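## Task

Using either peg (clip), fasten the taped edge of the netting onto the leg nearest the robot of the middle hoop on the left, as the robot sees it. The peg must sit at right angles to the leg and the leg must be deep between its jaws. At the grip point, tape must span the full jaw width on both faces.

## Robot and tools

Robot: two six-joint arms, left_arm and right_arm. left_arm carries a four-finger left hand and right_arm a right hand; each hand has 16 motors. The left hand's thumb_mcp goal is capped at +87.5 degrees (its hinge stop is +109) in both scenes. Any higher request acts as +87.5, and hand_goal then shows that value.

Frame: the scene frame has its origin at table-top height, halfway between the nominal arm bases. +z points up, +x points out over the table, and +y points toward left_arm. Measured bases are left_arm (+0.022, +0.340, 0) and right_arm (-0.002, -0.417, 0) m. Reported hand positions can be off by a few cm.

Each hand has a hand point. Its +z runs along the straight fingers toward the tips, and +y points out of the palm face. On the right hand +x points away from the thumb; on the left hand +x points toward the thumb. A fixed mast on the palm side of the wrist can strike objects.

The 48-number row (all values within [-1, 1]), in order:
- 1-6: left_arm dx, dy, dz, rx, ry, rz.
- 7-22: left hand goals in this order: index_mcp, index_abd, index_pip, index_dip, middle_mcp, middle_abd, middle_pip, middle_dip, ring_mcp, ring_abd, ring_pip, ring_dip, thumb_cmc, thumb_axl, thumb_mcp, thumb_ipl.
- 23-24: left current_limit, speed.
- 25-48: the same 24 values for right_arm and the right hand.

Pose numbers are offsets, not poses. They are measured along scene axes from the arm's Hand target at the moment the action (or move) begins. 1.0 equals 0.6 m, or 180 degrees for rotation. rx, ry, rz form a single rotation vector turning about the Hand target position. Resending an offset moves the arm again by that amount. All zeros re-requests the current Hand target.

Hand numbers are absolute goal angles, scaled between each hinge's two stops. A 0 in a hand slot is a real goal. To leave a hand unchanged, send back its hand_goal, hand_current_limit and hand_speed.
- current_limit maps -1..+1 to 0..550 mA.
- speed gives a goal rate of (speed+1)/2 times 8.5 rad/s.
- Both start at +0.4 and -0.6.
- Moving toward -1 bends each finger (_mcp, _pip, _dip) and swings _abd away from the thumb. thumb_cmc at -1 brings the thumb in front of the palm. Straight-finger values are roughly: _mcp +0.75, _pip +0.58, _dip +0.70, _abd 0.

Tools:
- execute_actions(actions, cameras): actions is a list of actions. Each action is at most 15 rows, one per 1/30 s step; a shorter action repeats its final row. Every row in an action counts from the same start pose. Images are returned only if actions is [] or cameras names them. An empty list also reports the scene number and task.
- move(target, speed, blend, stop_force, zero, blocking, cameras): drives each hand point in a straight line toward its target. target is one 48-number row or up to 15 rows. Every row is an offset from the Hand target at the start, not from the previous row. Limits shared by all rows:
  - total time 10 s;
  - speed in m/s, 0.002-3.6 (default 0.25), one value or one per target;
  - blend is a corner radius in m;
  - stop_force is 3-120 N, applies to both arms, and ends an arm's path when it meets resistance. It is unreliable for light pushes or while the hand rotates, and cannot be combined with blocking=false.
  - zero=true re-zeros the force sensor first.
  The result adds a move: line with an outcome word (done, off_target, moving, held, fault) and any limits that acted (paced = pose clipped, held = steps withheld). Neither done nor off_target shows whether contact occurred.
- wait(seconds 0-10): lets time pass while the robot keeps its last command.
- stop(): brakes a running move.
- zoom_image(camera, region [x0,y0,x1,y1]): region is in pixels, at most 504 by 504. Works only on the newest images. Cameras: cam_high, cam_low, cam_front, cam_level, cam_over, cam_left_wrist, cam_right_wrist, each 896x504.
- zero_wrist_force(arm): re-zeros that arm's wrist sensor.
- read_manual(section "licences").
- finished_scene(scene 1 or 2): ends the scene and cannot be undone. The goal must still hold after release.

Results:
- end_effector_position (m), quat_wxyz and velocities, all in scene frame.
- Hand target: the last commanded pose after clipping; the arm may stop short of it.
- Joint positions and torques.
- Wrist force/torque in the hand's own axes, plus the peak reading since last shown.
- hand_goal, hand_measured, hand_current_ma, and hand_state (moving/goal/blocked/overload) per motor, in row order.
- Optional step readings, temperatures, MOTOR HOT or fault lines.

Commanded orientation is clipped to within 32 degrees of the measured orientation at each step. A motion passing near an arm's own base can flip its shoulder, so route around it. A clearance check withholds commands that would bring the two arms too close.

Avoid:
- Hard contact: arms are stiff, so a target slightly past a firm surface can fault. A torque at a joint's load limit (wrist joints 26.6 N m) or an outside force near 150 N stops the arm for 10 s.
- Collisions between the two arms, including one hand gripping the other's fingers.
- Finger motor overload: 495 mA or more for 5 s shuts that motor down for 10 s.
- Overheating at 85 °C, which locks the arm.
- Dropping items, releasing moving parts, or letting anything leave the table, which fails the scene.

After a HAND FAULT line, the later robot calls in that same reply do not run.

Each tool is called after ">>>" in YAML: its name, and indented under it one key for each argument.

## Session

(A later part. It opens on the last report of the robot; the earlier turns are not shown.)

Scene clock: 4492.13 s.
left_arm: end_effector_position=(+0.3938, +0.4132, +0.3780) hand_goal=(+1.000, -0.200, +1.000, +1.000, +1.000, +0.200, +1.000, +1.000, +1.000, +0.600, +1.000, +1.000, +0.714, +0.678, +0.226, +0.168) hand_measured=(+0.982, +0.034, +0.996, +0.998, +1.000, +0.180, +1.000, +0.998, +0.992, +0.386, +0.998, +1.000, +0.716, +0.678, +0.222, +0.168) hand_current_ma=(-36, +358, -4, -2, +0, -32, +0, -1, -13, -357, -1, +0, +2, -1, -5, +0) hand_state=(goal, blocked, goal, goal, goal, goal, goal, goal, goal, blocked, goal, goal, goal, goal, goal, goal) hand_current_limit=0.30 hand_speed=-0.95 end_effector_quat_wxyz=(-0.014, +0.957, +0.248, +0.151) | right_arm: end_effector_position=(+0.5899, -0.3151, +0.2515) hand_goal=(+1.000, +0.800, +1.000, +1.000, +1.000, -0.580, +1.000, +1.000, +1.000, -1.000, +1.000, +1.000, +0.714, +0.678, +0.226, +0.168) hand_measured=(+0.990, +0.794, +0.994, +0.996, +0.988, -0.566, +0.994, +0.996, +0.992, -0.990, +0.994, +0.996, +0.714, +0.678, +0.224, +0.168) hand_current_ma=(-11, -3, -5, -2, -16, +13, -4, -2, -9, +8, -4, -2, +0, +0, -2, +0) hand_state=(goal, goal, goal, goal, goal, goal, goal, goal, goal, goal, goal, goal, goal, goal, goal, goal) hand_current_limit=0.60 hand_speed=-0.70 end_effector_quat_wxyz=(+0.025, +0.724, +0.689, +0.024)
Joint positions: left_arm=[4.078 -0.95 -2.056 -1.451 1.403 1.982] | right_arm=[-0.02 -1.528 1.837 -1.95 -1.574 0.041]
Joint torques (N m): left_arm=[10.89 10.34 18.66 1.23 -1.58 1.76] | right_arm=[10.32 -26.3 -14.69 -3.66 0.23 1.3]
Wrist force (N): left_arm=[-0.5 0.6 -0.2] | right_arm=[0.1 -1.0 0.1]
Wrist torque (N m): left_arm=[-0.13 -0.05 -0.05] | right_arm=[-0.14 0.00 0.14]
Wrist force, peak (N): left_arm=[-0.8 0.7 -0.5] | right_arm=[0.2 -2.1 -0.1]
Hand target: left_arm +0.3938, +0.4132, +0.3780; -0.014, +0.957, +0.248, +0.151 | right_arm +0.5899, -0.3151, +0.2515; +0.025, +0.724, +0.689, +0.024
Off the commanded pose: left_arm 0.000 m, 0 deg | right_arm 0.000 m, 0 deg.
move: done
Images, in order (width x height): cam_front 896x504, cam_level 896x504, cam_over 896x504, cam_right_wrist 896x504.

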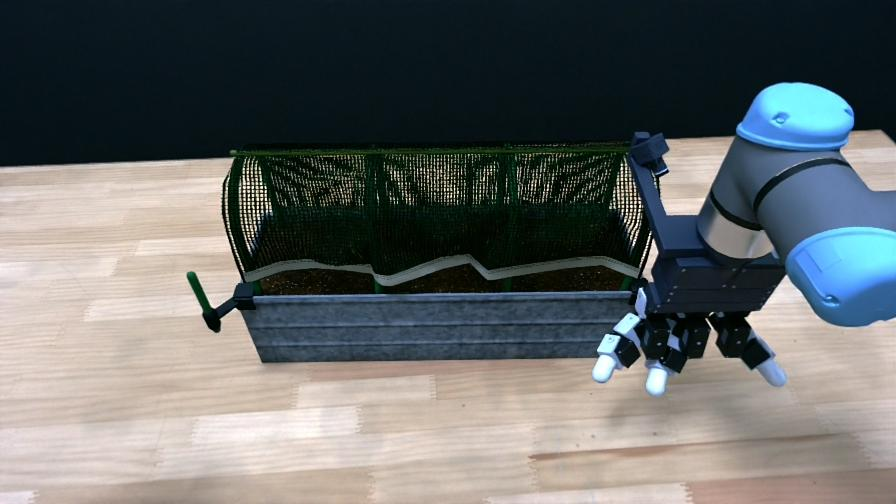

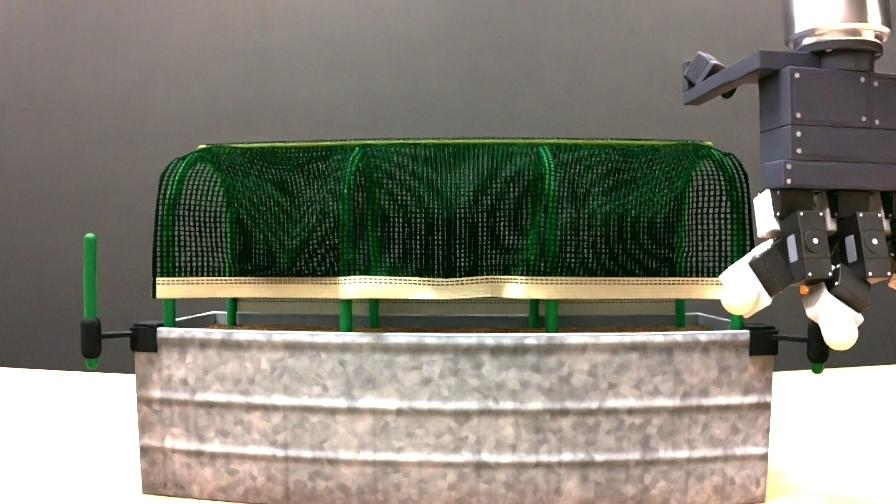

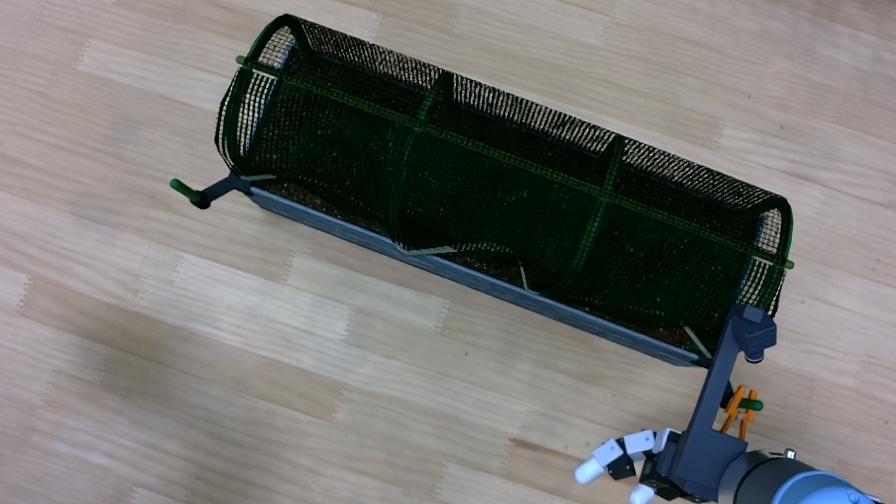

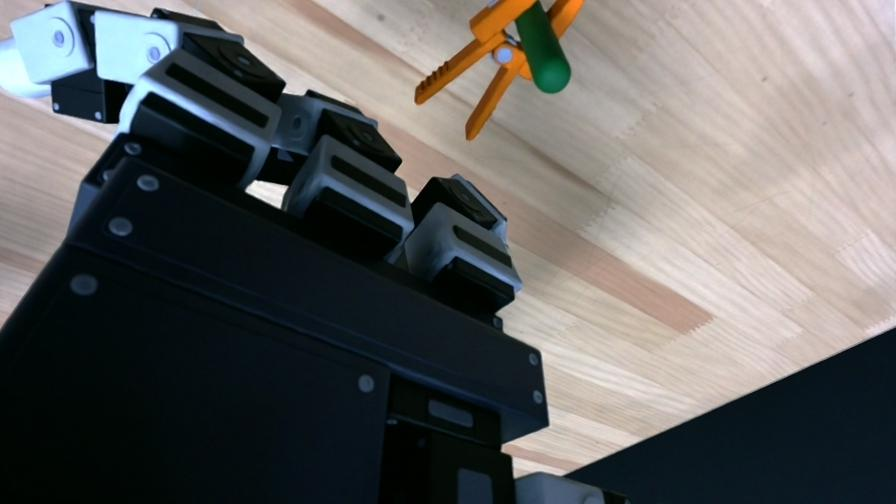

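>>> zoom_image:
  camera: "cam_over"
  region: [560, 380, 800, 504]

>>> zoom_image:
  camera: "cam_right_wrist"
  region: [280, 0, 600, 300]

>>> zoom_image:
  camera: "cam_level"
  region: [700, 160, 896, 380]

Scaled by 2.100.

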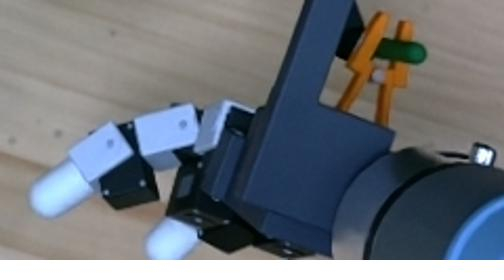

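Scaled by 1.575.

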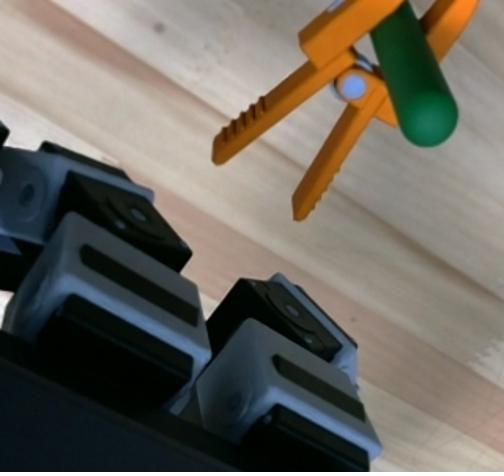

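Scaled by 2.291.

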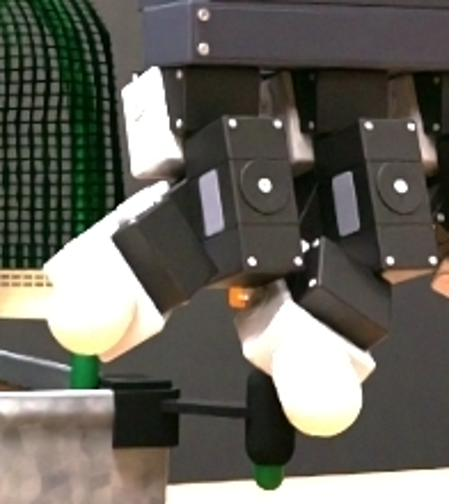

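>>> move:
  target: [0,0,0,0,0,0,1,-0.2,1,1,1,0.2,1,1,1,0.6,1,1,0.714,0.678,0.226,0.168,0.3,-0.95,0.0699,-0.0033,0,0,0,0,1,0.8,1,1,1,-0.58,1,1,1,-1,1,1,0.714,0.678,0.226,0.168,0.6,-0.7]
  speed: 0.05
  stop_force: 5
  cameras: ["cam_front","cam_level","cam_over","cam_right_wrist"]

>>> zoom_image:
  camera: "cam_right_wrist"
  region: [240, 60, 560, 360]

>>> zoom_image:
  camera: "cam_level"
  region: [680, 160, 896, 380]

Scene clock: 4587.50 s.
left_arm: end_effector_position=(+0.3938, +0.4132, +0.3780) hand_goal=(+1.000, -0.200, +1.000, +1.000, +1.000, +0.200, +1.000, +1.000, +1.000, +0.600, +1.000, +1.000, +0.714, +0.678, +0.226, +0.168) hand_measured=(+0.982, +0.034, +0.996, +0.998, +1.000, +0.180, +1.000, +0.998, +0.992, +0.386, +0.998, +1.000, +0.716, +0.678, +0.222, +0.168) hand_current_ma=(-36, +358, -4, -2, +0, -32, +0, -1, -13, -357, -1, +0, +2, -1, -5, +0) hand_state=(goal, blocked, goal, goal, goal, goal, goal, goal, goal, blocked, goal, goal, goal, goal, goal, goal) hand_current_limit=0.30 hand_speed=-0.95 end_effector_quat_wxyz=(-0.014, +0.957, +0.248, +0.151) | right_arm: end_effector_position=(+0.6319, -0.3171, +0.2515) hand_goal=(+1.000, +0.800, +1.000, +1.000, +1.000, -0.580, +1.000, +1.000, +1.000, -1.000, +1.000, +1.000, +0.714, +0.678, +0.226, +0.168) hand_measured=(+0.990, +0.794, +0.994, +0.996, +0.988, -0.566, +0.994, +0.996, +0.992, -0.990, +0.994, +0.996, +0.714, +0.678, +0.224, +0.168) hand_current_ma=(-10, -3, -5, -2, -16, +13, -4, -2, -9, +8, -4, -2, +0, +0, -2, +0) hand_state=(goal, goal, goal, goal, goal, goal, goal, goal, goal, goal, goal, goal, goal, goal, goal, goal) hand_current_limit=0.60 hand_speed=-0.70 end_effector_quat_wxyz=(+0.025, +0.724, +0.689, +0.024)
Joint positions: left_arm=[4.078 -0.95 -2.056 -1.451 1.403 1.982] | right_arm=[-0.023 -1.433 1.732 -1.94 -1.574 0.038]
Joint torques (N m): left_arm=[10.69 9.8 19.77 1.12 -1.6 1.84] | right_arm=[1.02 -38.74 -13.51 -4 1.28 0.97]
Wrist force (N): left_arm=[-0.7 0.5 -0.1] | right_arm=[-0.4 -1.3 0.2]
Wrist torque (N m): left_arm=[-0.15 -0.02 -0.06] | right_arm=[-0.20 0.04 0.07]
Wrist force, peak (N): left_arm=[-0.7 0.7 -0.4] | right_arm=[0.1 -2.0 0.7]
Hand target: left_arm +0.3938, +0.4132, +0.3780; -0.014, +0.957, +0.248, +0.151 | right_arm +0.6319, -0.3171, +0.2515; +0.025, +0.724, +0.689, +0.024
Off the commanded pose: left_arm 0.000 m, 0 deg | right_arm 0.000 m, 0 deg.
move: done
Images, in order (width x height): cam_front 896x504, cam_level 896x504, cam_over 896x504, cam_right_wrist 896x504.

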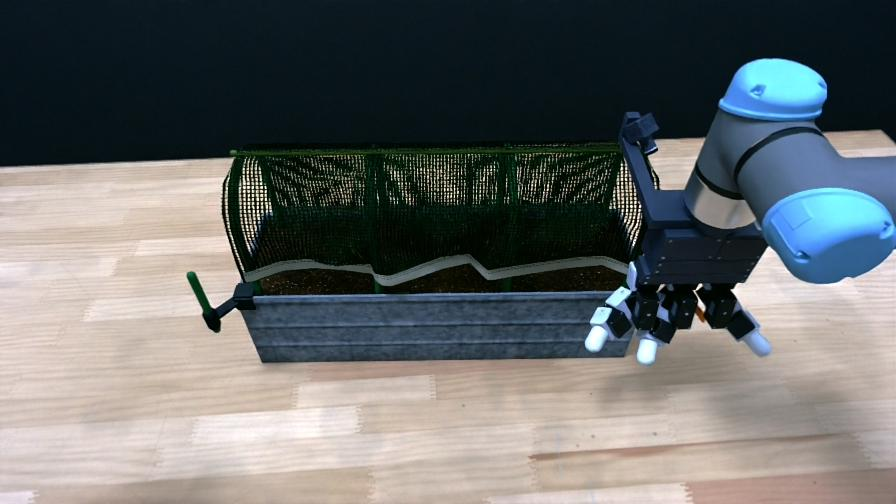

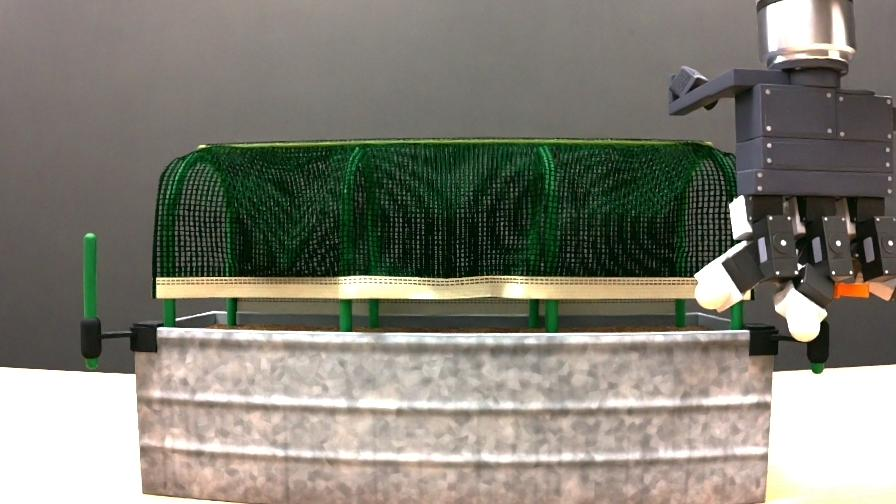

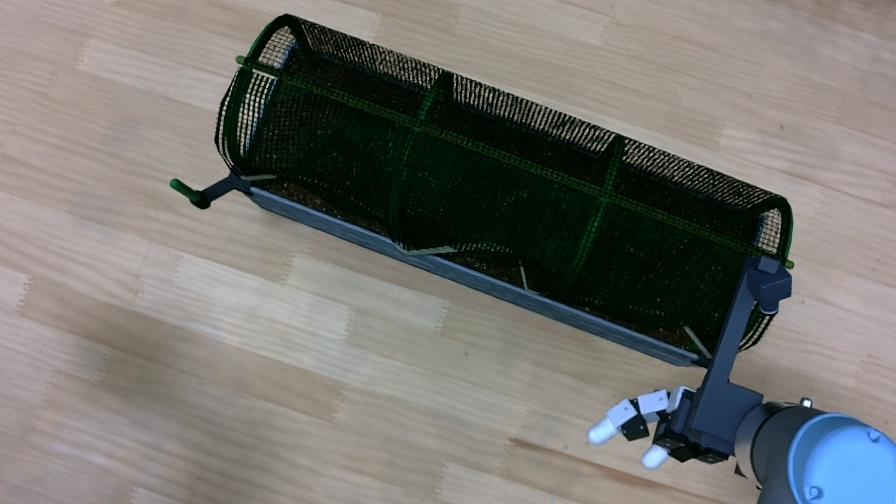

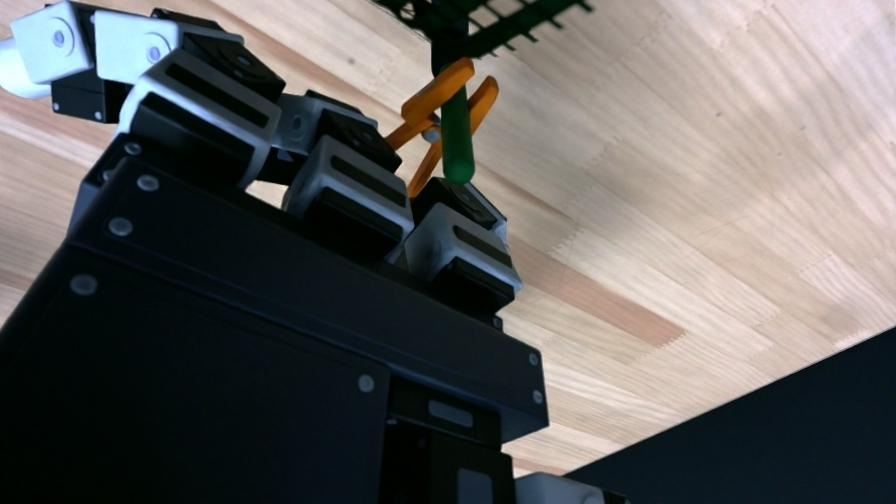

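Scaled by 1.575.

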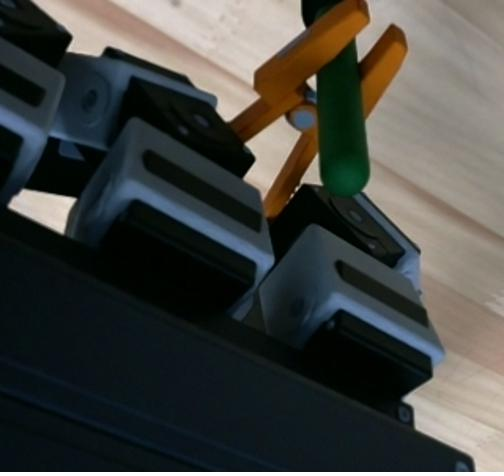

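Scaled by 2.291.

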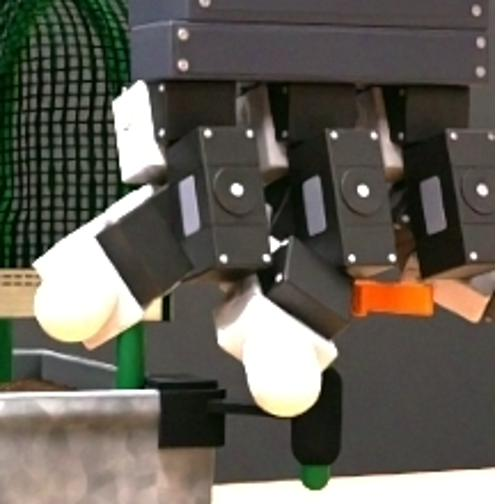

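>>> move:
  target: [0,0,0,0,0,0,1,-0.2,1,1,1,0.2,1,1,1,0.6,1,1,0.714,0.678,0.226,0.168,0.3,-0.95,0,0,0,0,0,0,1,0.2,1,1,1,-0.25,1,1,1,-1,1,1,0.714,0.678,0.226,0.168,-0.2,-0.88]
  cameras: ["cam_level","cam_over","cam_right_wrist"]

>>> zoom_image:
  camera: "cam_right_wrist"
  region: [300, 60, 560, 300]

>>> zoom_image:
  camera: "cam_level"
  region: [720, 200, 896, 380]

Scene clock: 4599.87 s.
left_arm: end_effector_position=(+0.3938, +0.4132, +0.3780) hand_goal=(+1.000, -0.200, +1.000, +1.000, +1.000, +0.200, +1.000, +1.000, +1.000, +0.600, +1.000, +1.000, +0.714, +0.678, +0.226, +0.168) hand_measured=(+0.982, +0.034, +0.996, +0.998, +1.000, +0.180, +1.000, +0.998, +0.992, +0.386, +0.998, +1.000, +0.716, +0.678, +0.222, +0.168) hand_current_ma=(-36, +358, -4, -2, +0, -32, +0, -1, -13, -357, -1, +0, +2, -1, -5, +0) hand_state=(goal, blocked, goal, goal, goal, goal, goal, goal, goal, blocked, goal, goal, goal, goal, goal, goal) hand_current_limit=0.30 hand_speed=-0.95 end_effector_quat_wxyz=(-0.014, +0.957, +0.248, +0.151) | right_arm: end_effector_position=(+0.6319, -0.3171, +0.2515) hand_goal=(+1.000, +0.200, +1.000, +1.000, +1.000, -0.250, +1.000, +1.000, +1.000, -1.000, +1.000, +1.000, +0.714, +0.678, +0.226, +0.168) hand_measured=(+0.992, +0.252, +0.994, +0.996, +0.984, -0.266, +0.994, +0.996, +0.992, -0.990, +0.994, +0.996, +0.714, +0.678, +0.224, +0.168) hand_current_ma=(-8, +90, -5, -2, -20, -16, -4, -2, -9, +8, -4, -2, +0, +0, -2, +0) hand_state=(goal, blocked, goal, goal, goal, goal, goal, goal, goal, goal, goal, goal, goal, goal, goal, goal) hand_current_limit=-0.20 hand_speed=-0.88 end_effector_quat_wxyz=(+0.025, +0.724, +0.689, +0.024)
Joint positions: left_arm=[4.078 -0.95 -2.056 -1.451 1.403 1.982] | right_arm=[-0.023 -1.433 1.732 -1.94 -1.574 0.038]
Joint torques (N m): left_arm=[10 9.52 18.88 1.27 -1.58 1.79] | right_arm=[10.72 -39.87 -13.54 -3.57 -1.26 1.39]
Wrist force (N): left_arm=[-0.8 0.5 -0.3] | right_arm=[-1.5 -0.2 0.0]
Wrist torque (N m): left_arm=[-0.13 -0.01 -0.07] | right_arm=[-0.18 0.03 -0.01]
Wrist force, peak (N): left_arm=[-0.9 0.7 -0.1] | right_arm=[-0.2 -1.6 0.2]
Hand target: left_arm +0.3938, +0.4132, +0.3780; -0.014, +0.957, +0.248, +0.151 | right_arm +0.6319, -0.3171, +0.2515; +0.025, +0.724, +0.689, +0.024
Off the commanded pose: left_arm 0.000 m, 0 deg | right_arm 0.000 m, 0 deg.
move: done
Images, in order (width x height): cam_level 896x504, cam_over 896x504, cam_right_wrist 896x504.

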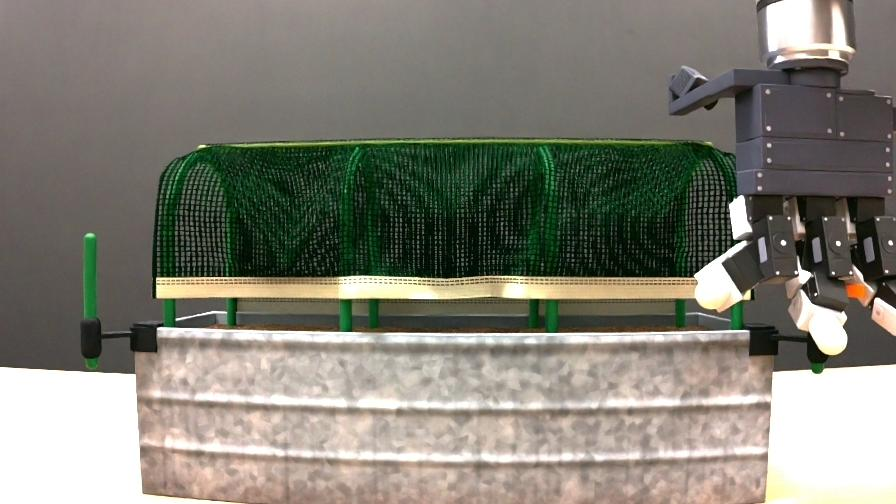

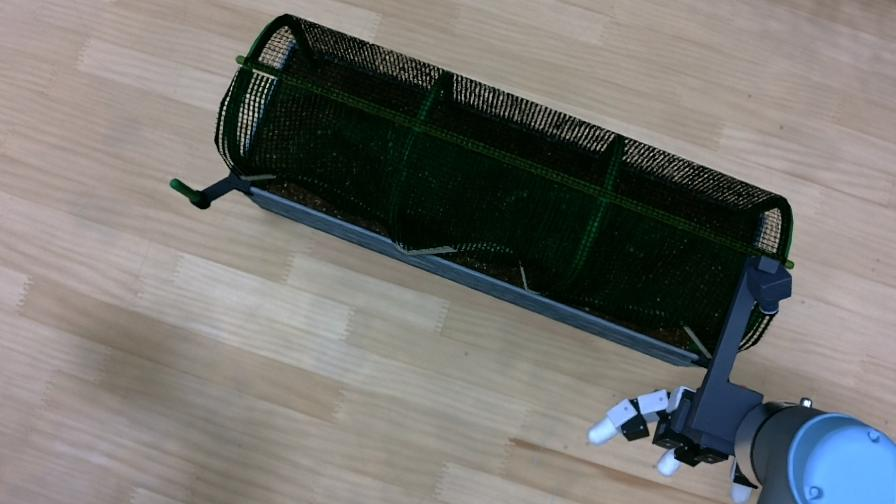

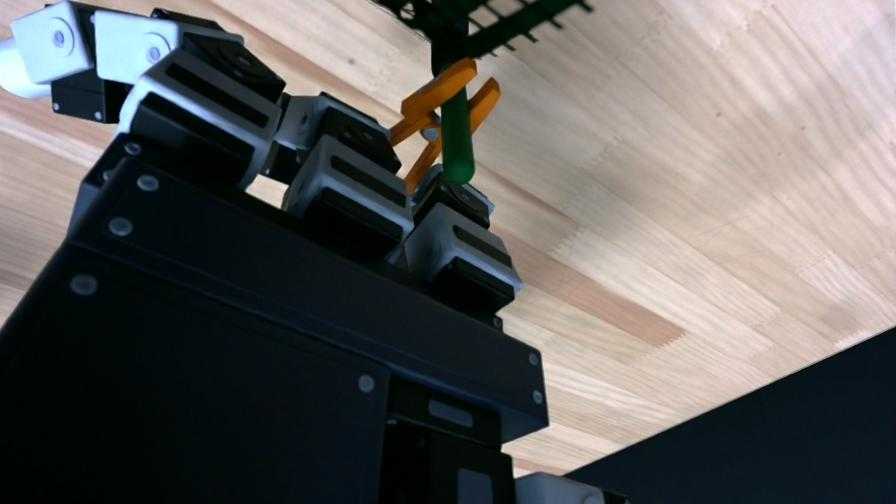

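Scaled by 1.938.

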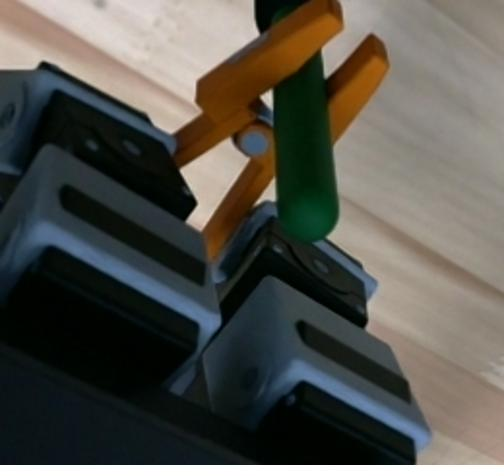

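Scaled by 2.800.

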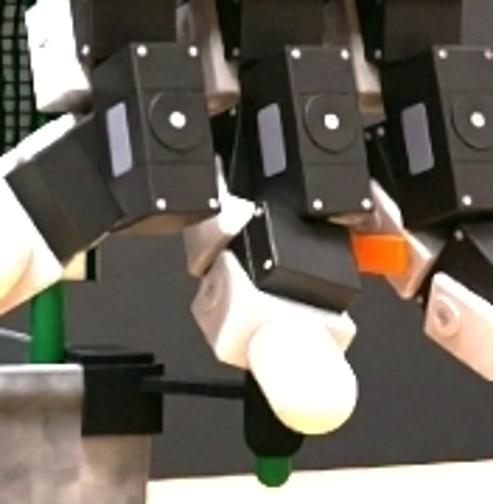

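>>> move:
  target: [0,0,0,0,0,0,1,-0.2,1,1,1,0.2,1,1,1,0.6,1,1,0.714,0.678,0.226,0.168,0.3,-0.95,0,-0.006,0,0,0,0,1,0.2,1,1,1,-0.25,1,1,1,-1,1,1,0.714,0.678,0.226,0.168,-0.2,-0.88]
  speed: 0.02

>>> move:
  target: [0,0,0,0,0,0,1,-0.2,1,1,1,0.2,1,1,1,0.6,1,1,0.714,0.678,0.226,0.168,0.3,-0.95,0,0,0,0,0,0,1,0.1,1,1,1,-0.15,1,1,1,-1,1,1,0.714,0.678,0.226,0.168,-0.2,-0.88]
  cameras: ["cam_level","cam_over","cam_right_wrist"]

>>> zoom_image:
  camera: "cam_right_wrist"
  region: [300, 60, 560, 300]

>>> zoom_image:
  camera: "cam_level"
  region: [720, 200, 896, 380]

Scene clock: 4620.60 s.
left_arm: end_effector_position=(+0.3938, +0.4132, +0.3780) hand_goal=(+1.000, -0.200, +1.000, +1.000, +1.000, +0.200, +1.000, +1.000, +1.000, +0.600, +1.000, +1.000, +0.714, +0.678, +0.226, +0.168) hand_measured=(+0.982, +0.034, +0.996, +0.998, +1.000, +0.180, +1.000, +0.998, +0.992, +0.386, +0.998, +1.000, +0.716, +0.678, +0.222, +0.168) hand_current_ma=(-36, +358, -4, -2, +0, -32, +0, -1, -13, -357, -1, +0, +2, -1, -5, +0) hand_state=(goal, blocked, goal, goal, goal, goal, goal, goal, goal, blocked, goal, goal, goal, goal, goal, goal) hand_current_limit=0.30 hand_speed=-0.95 end_effector_quat_wxyz=(-0.014, +0.957, +0.248, +0.151) | right_arm: end_effector_position=(+0.6319, -0.3207, +0.2515) hand_goal=(+1.000, +0.200, +1.000, +1.000, +1.000, -0.250, +1.000, +1.000, +1.000, -1.000, +1.000, +1.000, +0.714, +0.678, +0.226, +0.168) hand_measured=(+0.984, +0.244, +0.994, +0.996, +0.994, -0.274, +0.994, +0.996, +0.992, -0.990, +0.994, +0.996, +0.714, +0.678, +0.224, +0.168) hand_current_ma=(-20, +70, -5, -2, -6, -29, -4, -2, -9, +8, -4, -2, +0, +0, -2, +0) hand_state=(goal, blocked, goal, goal, goal, blocked, goal, goal, goal, goal, goal, goal, goal, goal, goal, goal) hand_current_limit=-0.20 hand_speed=-0.88 end_effector_quat_wxyz=(+0.025, +0.724, +0.689, +0.024)
Joint positions: left_arm=[4.078 -0.95 -2.056 -1.451 1.403 1.982] | right_arm=[-0.03 -1.435 1.734 -1.94 -1.574 0.031]
Joint torques (N m): left_arm=[10.68 9.73 19.01 1.17 -1.55 1.83] | right_arm=[-1.43 -36.68 -17.03 -3.81 1.39 -0.23]
Wrist force (N): left_arm=[-0.7 0.5 -0.4] | right_arm=[0.4 -0.1 0.6]
Wrist torque (N m): left_arm=[-0.12 -0.02 -0.07] | right_arm=[-0.25 0.09 0.14]
Wrist force, peak (N): left_arm=[-0.7 0.8 -0.5] | right_arm=[-1.5 -0.5 0.1]
Hand target: left_arm +0.3938, +0.4132, +0.3780; -0.014, +0.957, +0.248, +0.151 | right_arm +0.6319, -0.3207, +0.2515; +0.025, +0.724, +0.689, +0.024
Off the commanded pose: left_arm 0.000 m, 0 deg | right_arm 0.000 m, 0 deg.
move: done

Scene clock: 4621.10 s.
left_arm: end_effector_position=(+0.3938, +0.4132, +0.3780) hand_goal=(+1.000, -0.200, +1.000, +1.000, +1.000, +0.200, +1.000, +1.000, +1.000, +0.600, +1.000, +1.000, +0.714, +0.678, +0.226, +0.168) hand_measured=(+0.982, +0.034, +0.996, +0.998, +1.000, +0.180, +1.000, +0.998, +0.992, +0.386, +0.998, +1.000, +0.716, +0.678, +0.222, +0.168) hand_current_ma=(-36, +358, -4, -2, +0, -32, +0, -1, -13, -357, -1, +0, +2, -1, -5, +0) hand_state=(goal, blocked, goal, goal, goal, goal, goal, goal, goal, blocked, goal, goal, goal, goal, goal, goal) hand_current_limit=0.30 hand_speed=-0.95 end_effector_quat_wxyz=(-0.014, +0.957, +0.248, +0.151) | right_arm: end_effector_position=(+0.6318, -0.3207, +0.2515) hand_goal=(+1.000, +0.100, +1.000, +1.000, +1.000, -0.150, +1.000, +1.000, +1.000, -1.000, +1.000, +1.000, +0.714, +0.678, +0.226, +0.168) hand_measured=(+0.986, +0.204, +0.994, +0.996, +0.994, -0.258, +0.994, +0.996, +0.992, -0.990, +0.994, +0.996, +0.714, +0.678, +0.224, +0.168) hand_current_ma=(-19, +220, -5, -2, -5, -220, -4, -2, -9, +8, -4, -2, +0, +0, -2, +0) hand_state=(goal, blocked, goal, goal, goal, blocked, goal, goal, goal, goal, goal, goal, goal, goal, goal, goal) hand_current_limit=-0.20 hand_speed=-0.88 end_effector_quat_wxyz=(+0.025, +0.724, +0.689, +0.024)
Joint positions: left_arm=[4.078 -0.95 -2.056 -1.451 1.403 1.982] | right_arm=[-0.03 -1.435 1.734 -1.94 -1.574 0.031]
Joint torques (N m): left_arm=[9.42 9.8 18.75 1.15 -1.56 1.71] | right_arm=[9.97 -29.81 -22.78 -3.8 1.4 1.36]
Wrist force (N): left_arm=[-0.5 0.8 -0.3] | right_arm=[0.1 -1.3 0.0]
Wrist torque (N m): left_arm=[-0.09 -0.05 -0.05] | right_arm=[-0.15 0.03 0.12]
Wrist force, peak (N): left_arm=[-0.7 0.7 -0.3] | right_arm=[0.2 -1.6 0.6]
Hand target: left_arm +0.3938, +0.4132, +0.3780; -0.014, +0.957, +0.248, +0.151 | right_arm +0.6319, -0.3207, +0.2515; +0.025, +0.724, +0.689, +0.024
Off the commanded pose: left_arm 0.000 m, 0 deg | right_arm 0.000 m, 0 deg.
move: done
Images, in order (width x height): cam_level 896x504, cam_over 896x504, cam_right_wrist 896x504.

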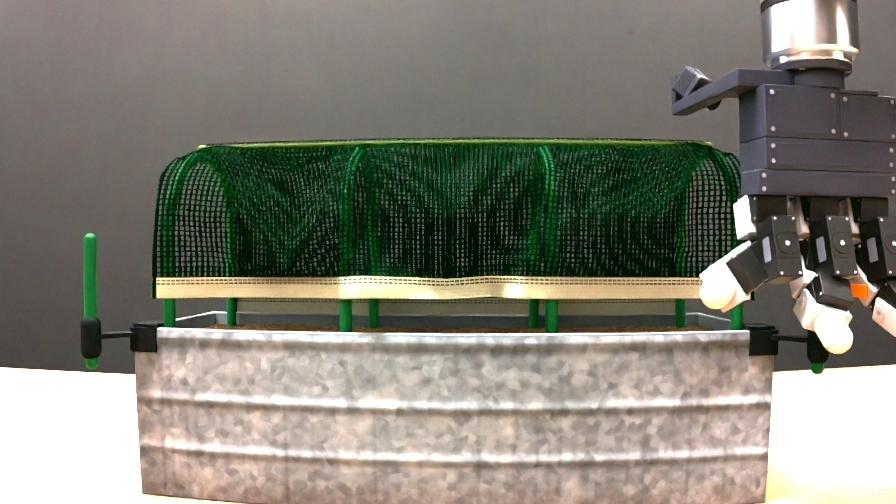

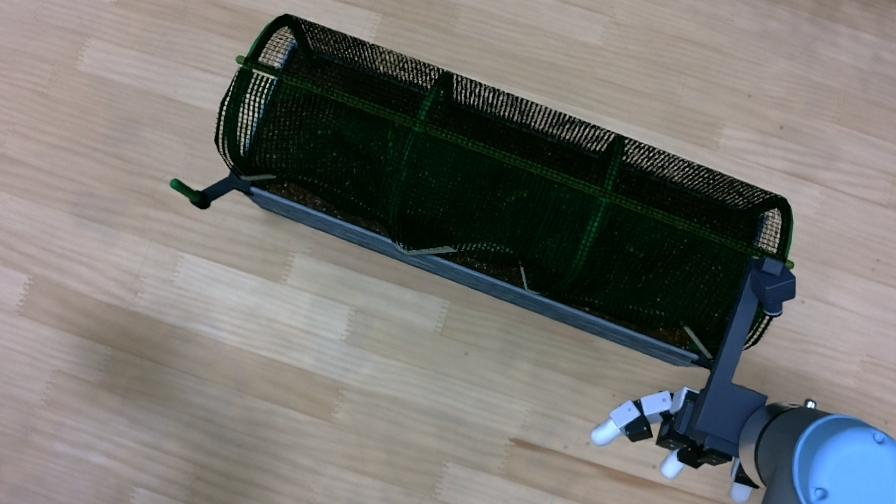

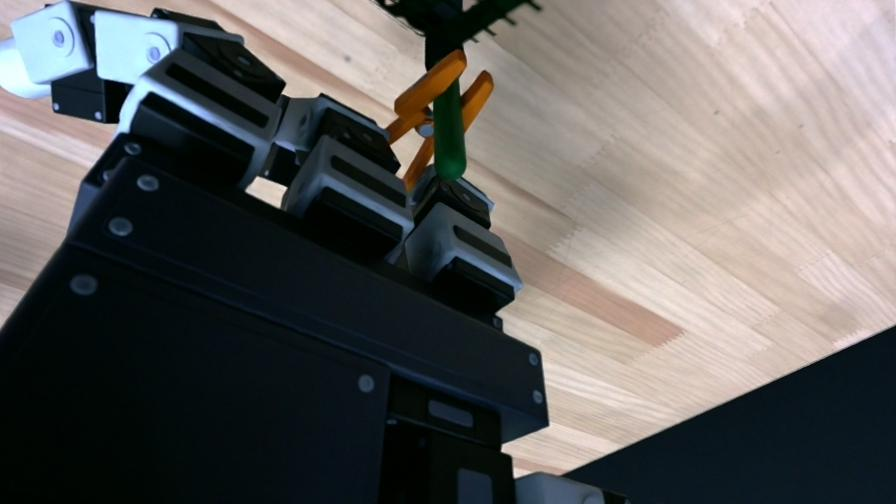

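Scaled by 1.938.

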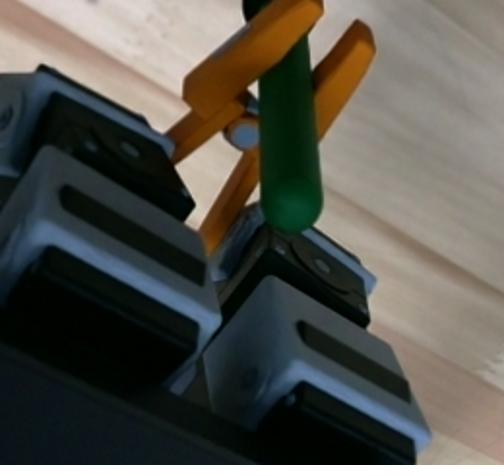

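Scaled by 2.800.

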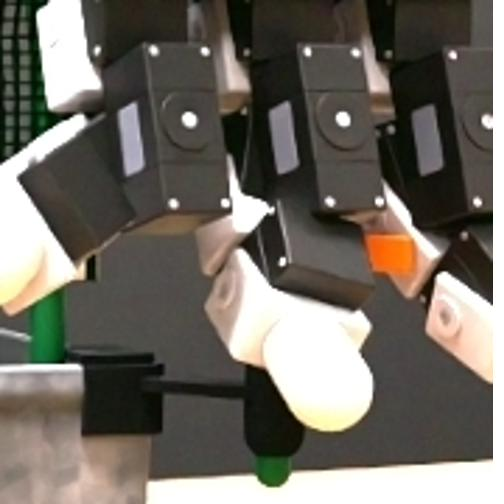

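>>> move:
  target: [0,0,0,0,0,0,1,-0.2,1,1,1,0.2,1,1,1,0.6,1,1,0.714,0.678,0.226,0.168,0.3,-0.95,0,0,0,0,0,0,1,-0.2,1,1,1,0.2,1,1,1,-1,1,1,0.714,0.678,0.226,0.168,0.4,-0.93]

>>> move:
  target: [0,0,0,0,0,0,1,-0.2,1,1,1,0.2,1,1,1,0.6,1,1,0.714,0.678,0.226,0.168,0.3,-0.95,0,0,0,0,0,0,1,-0.2,1,1,1,0.2,1,1,1,-1,1,1,0.714,0.678,0.226,0.168,0.7,-0.93]
  cameras: ["cam_level","cam_over","cam_right_wrist","cam_front"]

>>> zoom_image:
  camera: "cam_right_wrist"
  region: [300, 60, 560, 300]

>>> zoom_image:
  camera: "cam_level"
  region: [720, 200, 896, 380]

Scene clock: 4711.40 s.
left_arm: end_effector_position=(+0.3938, +0.4132, +0.3780) hand_goal=(+1.000, -0.200, +1.000, +1.000, +1.000, +0.200, +1.000, +1.000, +1.000, +0.600, +1.000, +1.000, +0.714, +0.678, +0.226, +0.168) hand_measured=(+0.982, +0.034, +0.996, +0.998, +1.000, +0.180, +1.000, +0.998, +0.992, +0.386, +0.998, +1.000, +0.716, +0.678, +0.222, +0.168) hand_current_ma=(-36, +358, -4, -2, +0, -32, +0, -1, -13, -357, -1, +0, +2, -1, -5, +0) hand_state=(goal, blocked, goal, goal, goal, goal, goal, goal, goal, blocked, goal, goal, goal, goal, goal, goal) hand_current_limit=0.30 hand_speed=-0.95 end_effector_quat_wxyz=(-0.014, +0.957, +0.248, +0.151) | right_arm: end_effector_position=(+0.6319, -0.3207, +0.2515) hand_goal=(+1.000, -0.200, +1.000, +1.000, +1.000, +0.200, +1.000, +1.000, +1.000, -1.000, +1.000, +1.000, +0.714, +0.678, +0.226, +0.168) hand_measured=(+0.988, +0.064, +0.994, +0.996, +0.994, -0.124, +0.994, +0.996, +0.992, -0.990, +0.994, +0.996, +0.714, +0.678, +0.224, +0.168) hand_current_ma=(-13, +385, -5, -2, -4, -384, -4, -2, -9, +8, -4, -2, +0, +0, -2, +0) hand_state=(goal, blocked, goal, goal, goal, blocked, goal, goal, goal, goal, goal, goal, goal, goal, goal, goal) hand_current_limit=0.40 hand_speed=-0.93 end_effector_quat_wxyz=(+0.025, +0.724, +0.689, +0.024)
Joint positions: left_arm=[4.078 -0.95 -2.056 -1.451 1.403 1.982] | right_arm=[-0.03 -1.435 1.734 -1.94 -1.574 0.031]
Joint torques (N m): left_arm=[9.67 9.77 18.63 1.15 -1.6 1.82] | right_arm=[10.88 -21.29 -30.4 -2.17 -1.14 1.42]
Wrist force (N): left_arm=[-0.7 0.5 -0.6] | right_arm=[-0.4 -1.2 0.3]
Wrist torque (N m): left_arm=[-0.11 -0.03 -0.06] | right_arm=[-0.20 0.04 0.08]
Wrist force, peak (N): left_arm=[-0.9 0.8 -0.2] | right_arm=[0.1 -1.7 0.6]
Hand target: left_arm +0.3938, +0.4132, +0.3780; -0.014, +0.957, +0.248, +0.151 | right_arm +0.6319, -0.3207, +0.2515; +0.025, +0.724, +0.689, +0.024
Off the commanded pose: left_arm 0.000 m, 0 deg | right_arm 0.000 m, 0 deg.
move: done

Scene clock: 4711.90 s.
left_arm: end_effector_position=(+0.3938, +0.4132, +0.3780) hand_goal=(+1.000, -0.200, +1.000, +1.000, +1.000, +0.200, +1.000, +1.000, +1.000, +0.600, +1.000, +1.000, +0.714, +0.678, +0.226, +0.168) hand_measured=(+0.982, +0.034, +0.996, +0.998, +1.000, +0.180, +1.000, +0.998, +0.992, +0.386, +0.998, +1.000, +0.716, +0.678, +0.222, +0.168) hand_current_ma=(-36, +358, -4, -2, +0, -32, +0, -1, -13, -357, -1, +0, +2, -1, -5, +0) hand_state=(goal, blocked, goal, goal, goal, goal, goal, goal, goal, blocked, goal, goal, goal, goal, goal, goal) hand_current_limit=0.30 hand_speed=-0.95 end_effector_quat_wxyz=(-0.014, +0.957, +0.248, +0.151) | right_arm: end_effector_position=(+0.6319, -0.3207, +0.2515) hand_goal=(+1.000, -0.200, +1.000, +1.000, +1.000, +0.200, +1.000, +1.000, +1.000, -1.000, +1.000, +1.000, +0.714, +0.678, +0.226, +0.168) hand_measured=(+0.988, +0.034, +0.994, +0.996, +0.998, -0.070, +0.994, +0.996, +0.992, -0.990, +0.994, +0.996, +0.714, +0.678, +0.224, +0.168) hand_current_ma=(-13, +468, -5, -2, -1, -466, -4, -2, -9, +8, -4, -2, +0, +0, -2, +0) hand_state=(goal, blocked, goal, goal, goal, blocked, goal, goal, goal, goal, goal, goal, goal, goal, goal, goal) hand_current_limit=0.70 hand_speed=-0.93 end_effector_quat_wxyz=(+0.025, +0.724, +0.689, +0.024)
Joint positions: left_arm=[4.078 -0.95 -2.056 -1.451 1.403 1.982] | right_arm=[-0.03 -1.435 1.734 -1.94 -1.574 0.031]
Joint torques (N m): left_arm=[9.84 9.18 18.35 1.26 -1.44 1.79] | right_arm=[9.99 -21.04 -30.35 -1.99 -1.35 1.31]
Wrist force (N): left_arm=[-0.6 0.6 -0.3] | right_arm=[0.0 -1.2 0.3]
Wrist torque (N m): left_arm=[-0.12 -0.03 -0.07] | right_arm=[-0.19 -0.01 0.12]
Wrist force, peak (N): left_arm=[-0.7 0.6 -0.3] | right_arm=[-0.1 -1.5 0.2]
Hand target: left_arm +0.3938, +0.4132, +0.3780; -0.014, +0.957, +0.248, +0.151 | right_arm +0.6319, -0.3207, +0.2515; +0.025, +0.724, +0.689, +0.024
Off the commanded pose: left_arm 0.000 m, 0 deg | right_arm 0.000 m, 0 deg.
move: done
Images, in order (width x height): cam_front 896x504, cam_level 896x504, cam_over 896x504, cam_right_wrist 896x504.

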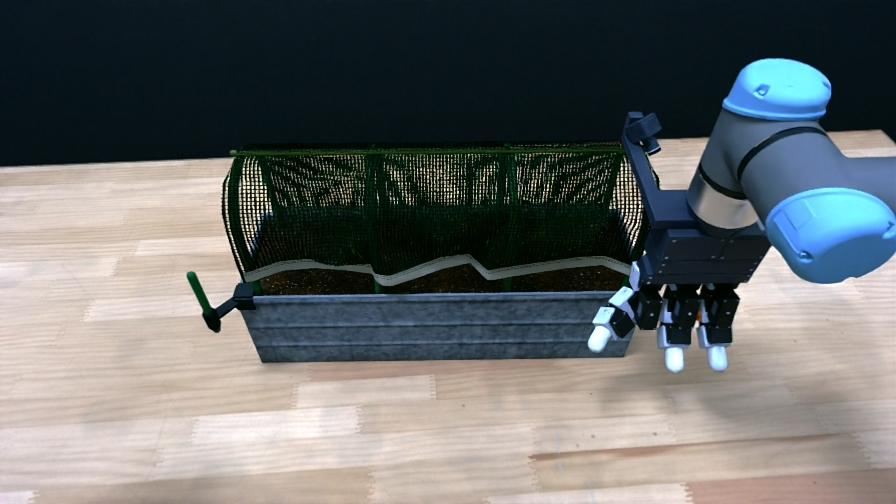

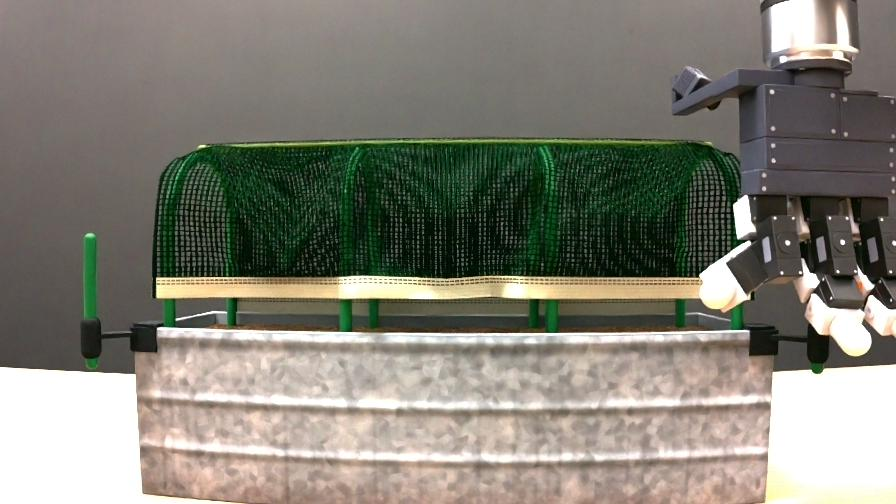

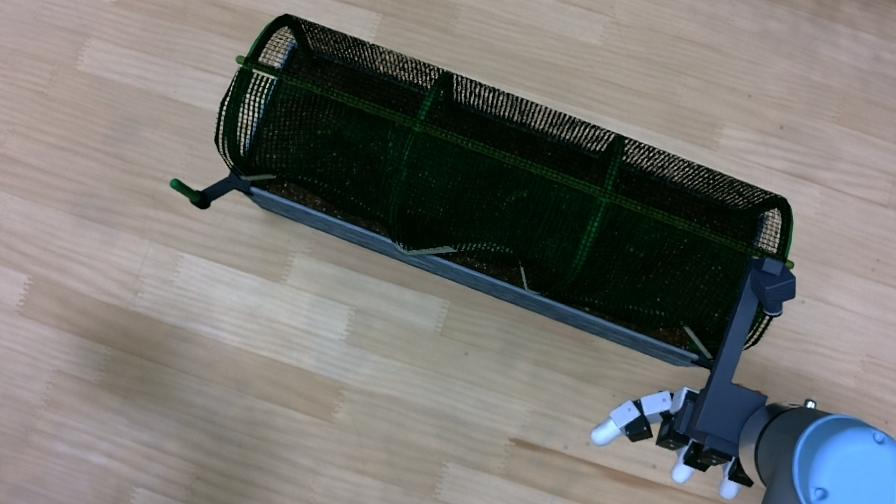

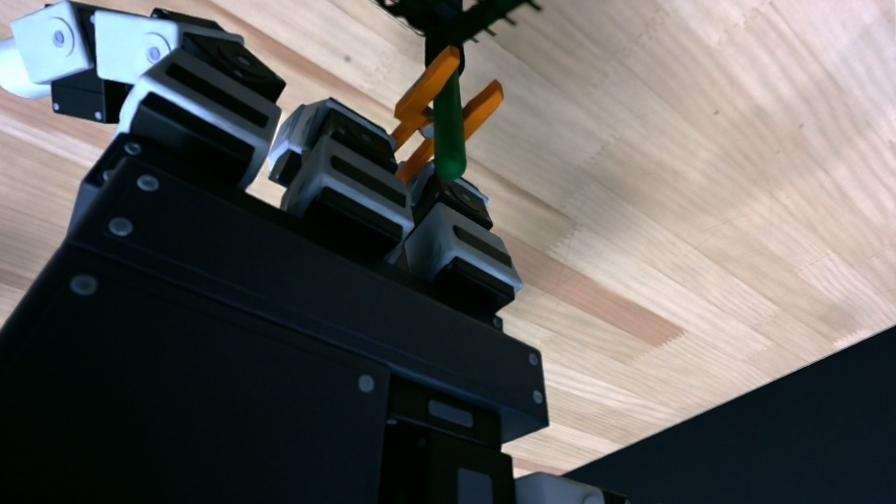

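Scaled by 1.938.

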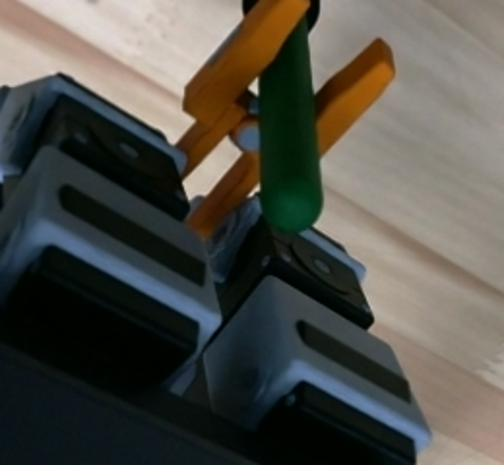

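Scaled by 2.800.

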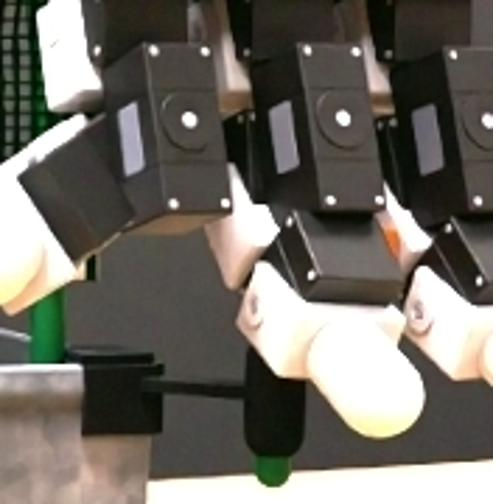

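>>> move:
  target: [0,0,0,0,0,0,1,-0.2,1,1,1,0.2,1,1,1,0.6,1,1,0.714,0.678,0.226,0.168,0.3,-0.95,0,0,0,0,0,0,1,-0.2,1,1,1,0.2,1,1,1,-1,1,1,0.714,0.678,0.226,0.168,0.78,-0.93]
  cameras: ["cam_right_wrist"]

>>> zoom_image:
  camera: "cam_right_wrist"
  region: [360, 40, 540, 200]

Scene clock: 4725.83 s.
left_arm: end_effector_position=(+0.3938, +0.4132, +0.3780) hand_goal=(+1.000, -0.200, +1.000, +1.000, +1.000, +0.200, +1.000, +1.000, +1.000, +0.600, +1.000, +1.000, +0.714, +0.678, +0.226, +0.168) hand_measured=(+0.982, +0.034, +0.996, +0.998, +1.000, +0.180, +1.000, +0.998, +0.992, +0.386, +0.998, +1.000, +0.716, +0.678, +0.222, +0.168) hand_current_ma=(-36, +358, -4, -2, +0, -32, +0, -1, -13, -357, -1, +0, +2, -1, -5, +0) hand_state=(goal, blocked, goal, goal, goal, goal, goal, goal, goal, blocked, goal, goal, goal, goal, goal, goal) hand_current_limit=0.30 hand_speed=-0.95 end_effector_quat_wxyz=(-0.014, +0.957, +0.248, +0.151) | right_arm: end_effector_position=(+0.6319, -0.3207, +0.2515) hand_goal=(+1.000, -0.200, +1.000, +1.000, +1.000, +0.200, +1.000, +1.000, +1.000, -1.000, +1.000, +1.000, +0.714, +0.678, +0.226, +0.168) hand_measured=(+0.988, +0.028, +0.994, +0.996, +1.000, -0.062, +0.994, +0.996, +0.992, -0.990, +0.994, +0.996, +0.714, +0.678, +0.224, +0.168) hand_current_ma=(-13, +490, -5, -2, +0, -489, -4, -2, -9, +8, -4, -2, +0, +0, -2, +0) hand_state=(goal, blocked, goal, goal, goal, blocked, goal, goal, goal, goal, goal, goal, goal, goal, goal, goal) hand_current_limit=0.78 hand_speed=-0.93 end_effector_quat_wxyz=(+0.025, +0.724, +0.689, +0.024)
Joint positions: left_arm=[4.078 -0.95 -2.056 -1.451 1.403 1.982] | right_arm=[-0.03 -1.435 1.734 -1.94 -1.574 0.031]
Joint torques (N m): left_arm=[9.42 9.37 19.1 1.22 -1.6 1.76] | right_arm=[9.33 -21.63 -29.7 -1.34 -1.36 1.28]
Wrist force (N): left_arm=[-0.6 0.5 -0.4] | right_arm=[-0.1 -1.3 0.0]
Wrist torque (N m): left_arm=[-0.12 -0.03 -0.06] | right_arm=[-0.18 0.01 0.10]
Wrist force, peak (N): left_arm=[-0.7 0.8 -0.3] | right_arm=[-0.4 -1.8 0.4]
Hand target: left_arm +0.3938, +0.4132, +0.3780; -0.014, +0.957, +0.248, +0.151 | right_arm +0.6319, -0.3207, +0.2515; +0.025, +0.724, +0.689, +0.024
Off the commanded pose: left_arm 0.000 m, 0 deg | right_arm 0.000 m, 0 deg.
move: done
Images, in order (width x height): cam_right_wrist 896x504.

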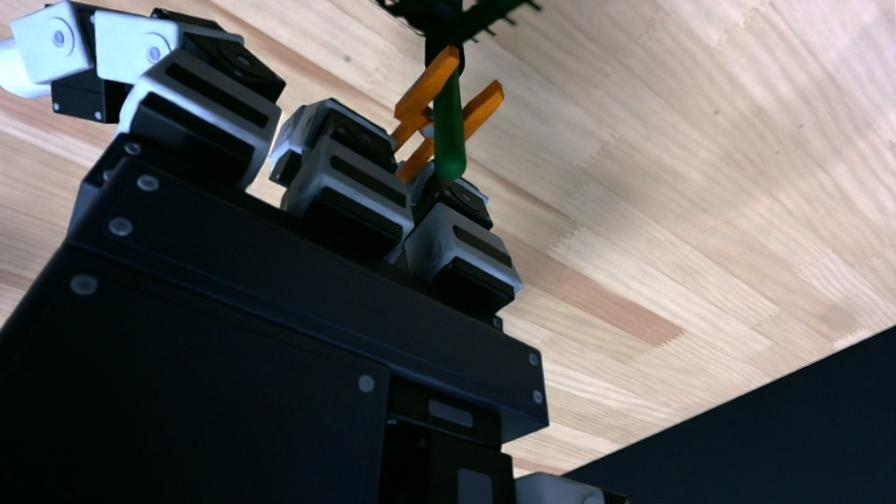

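Scaled by 2.800.

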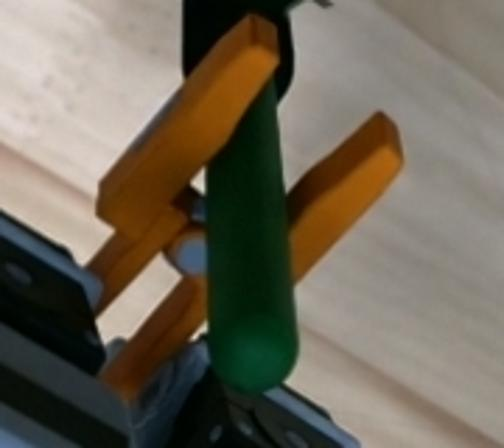

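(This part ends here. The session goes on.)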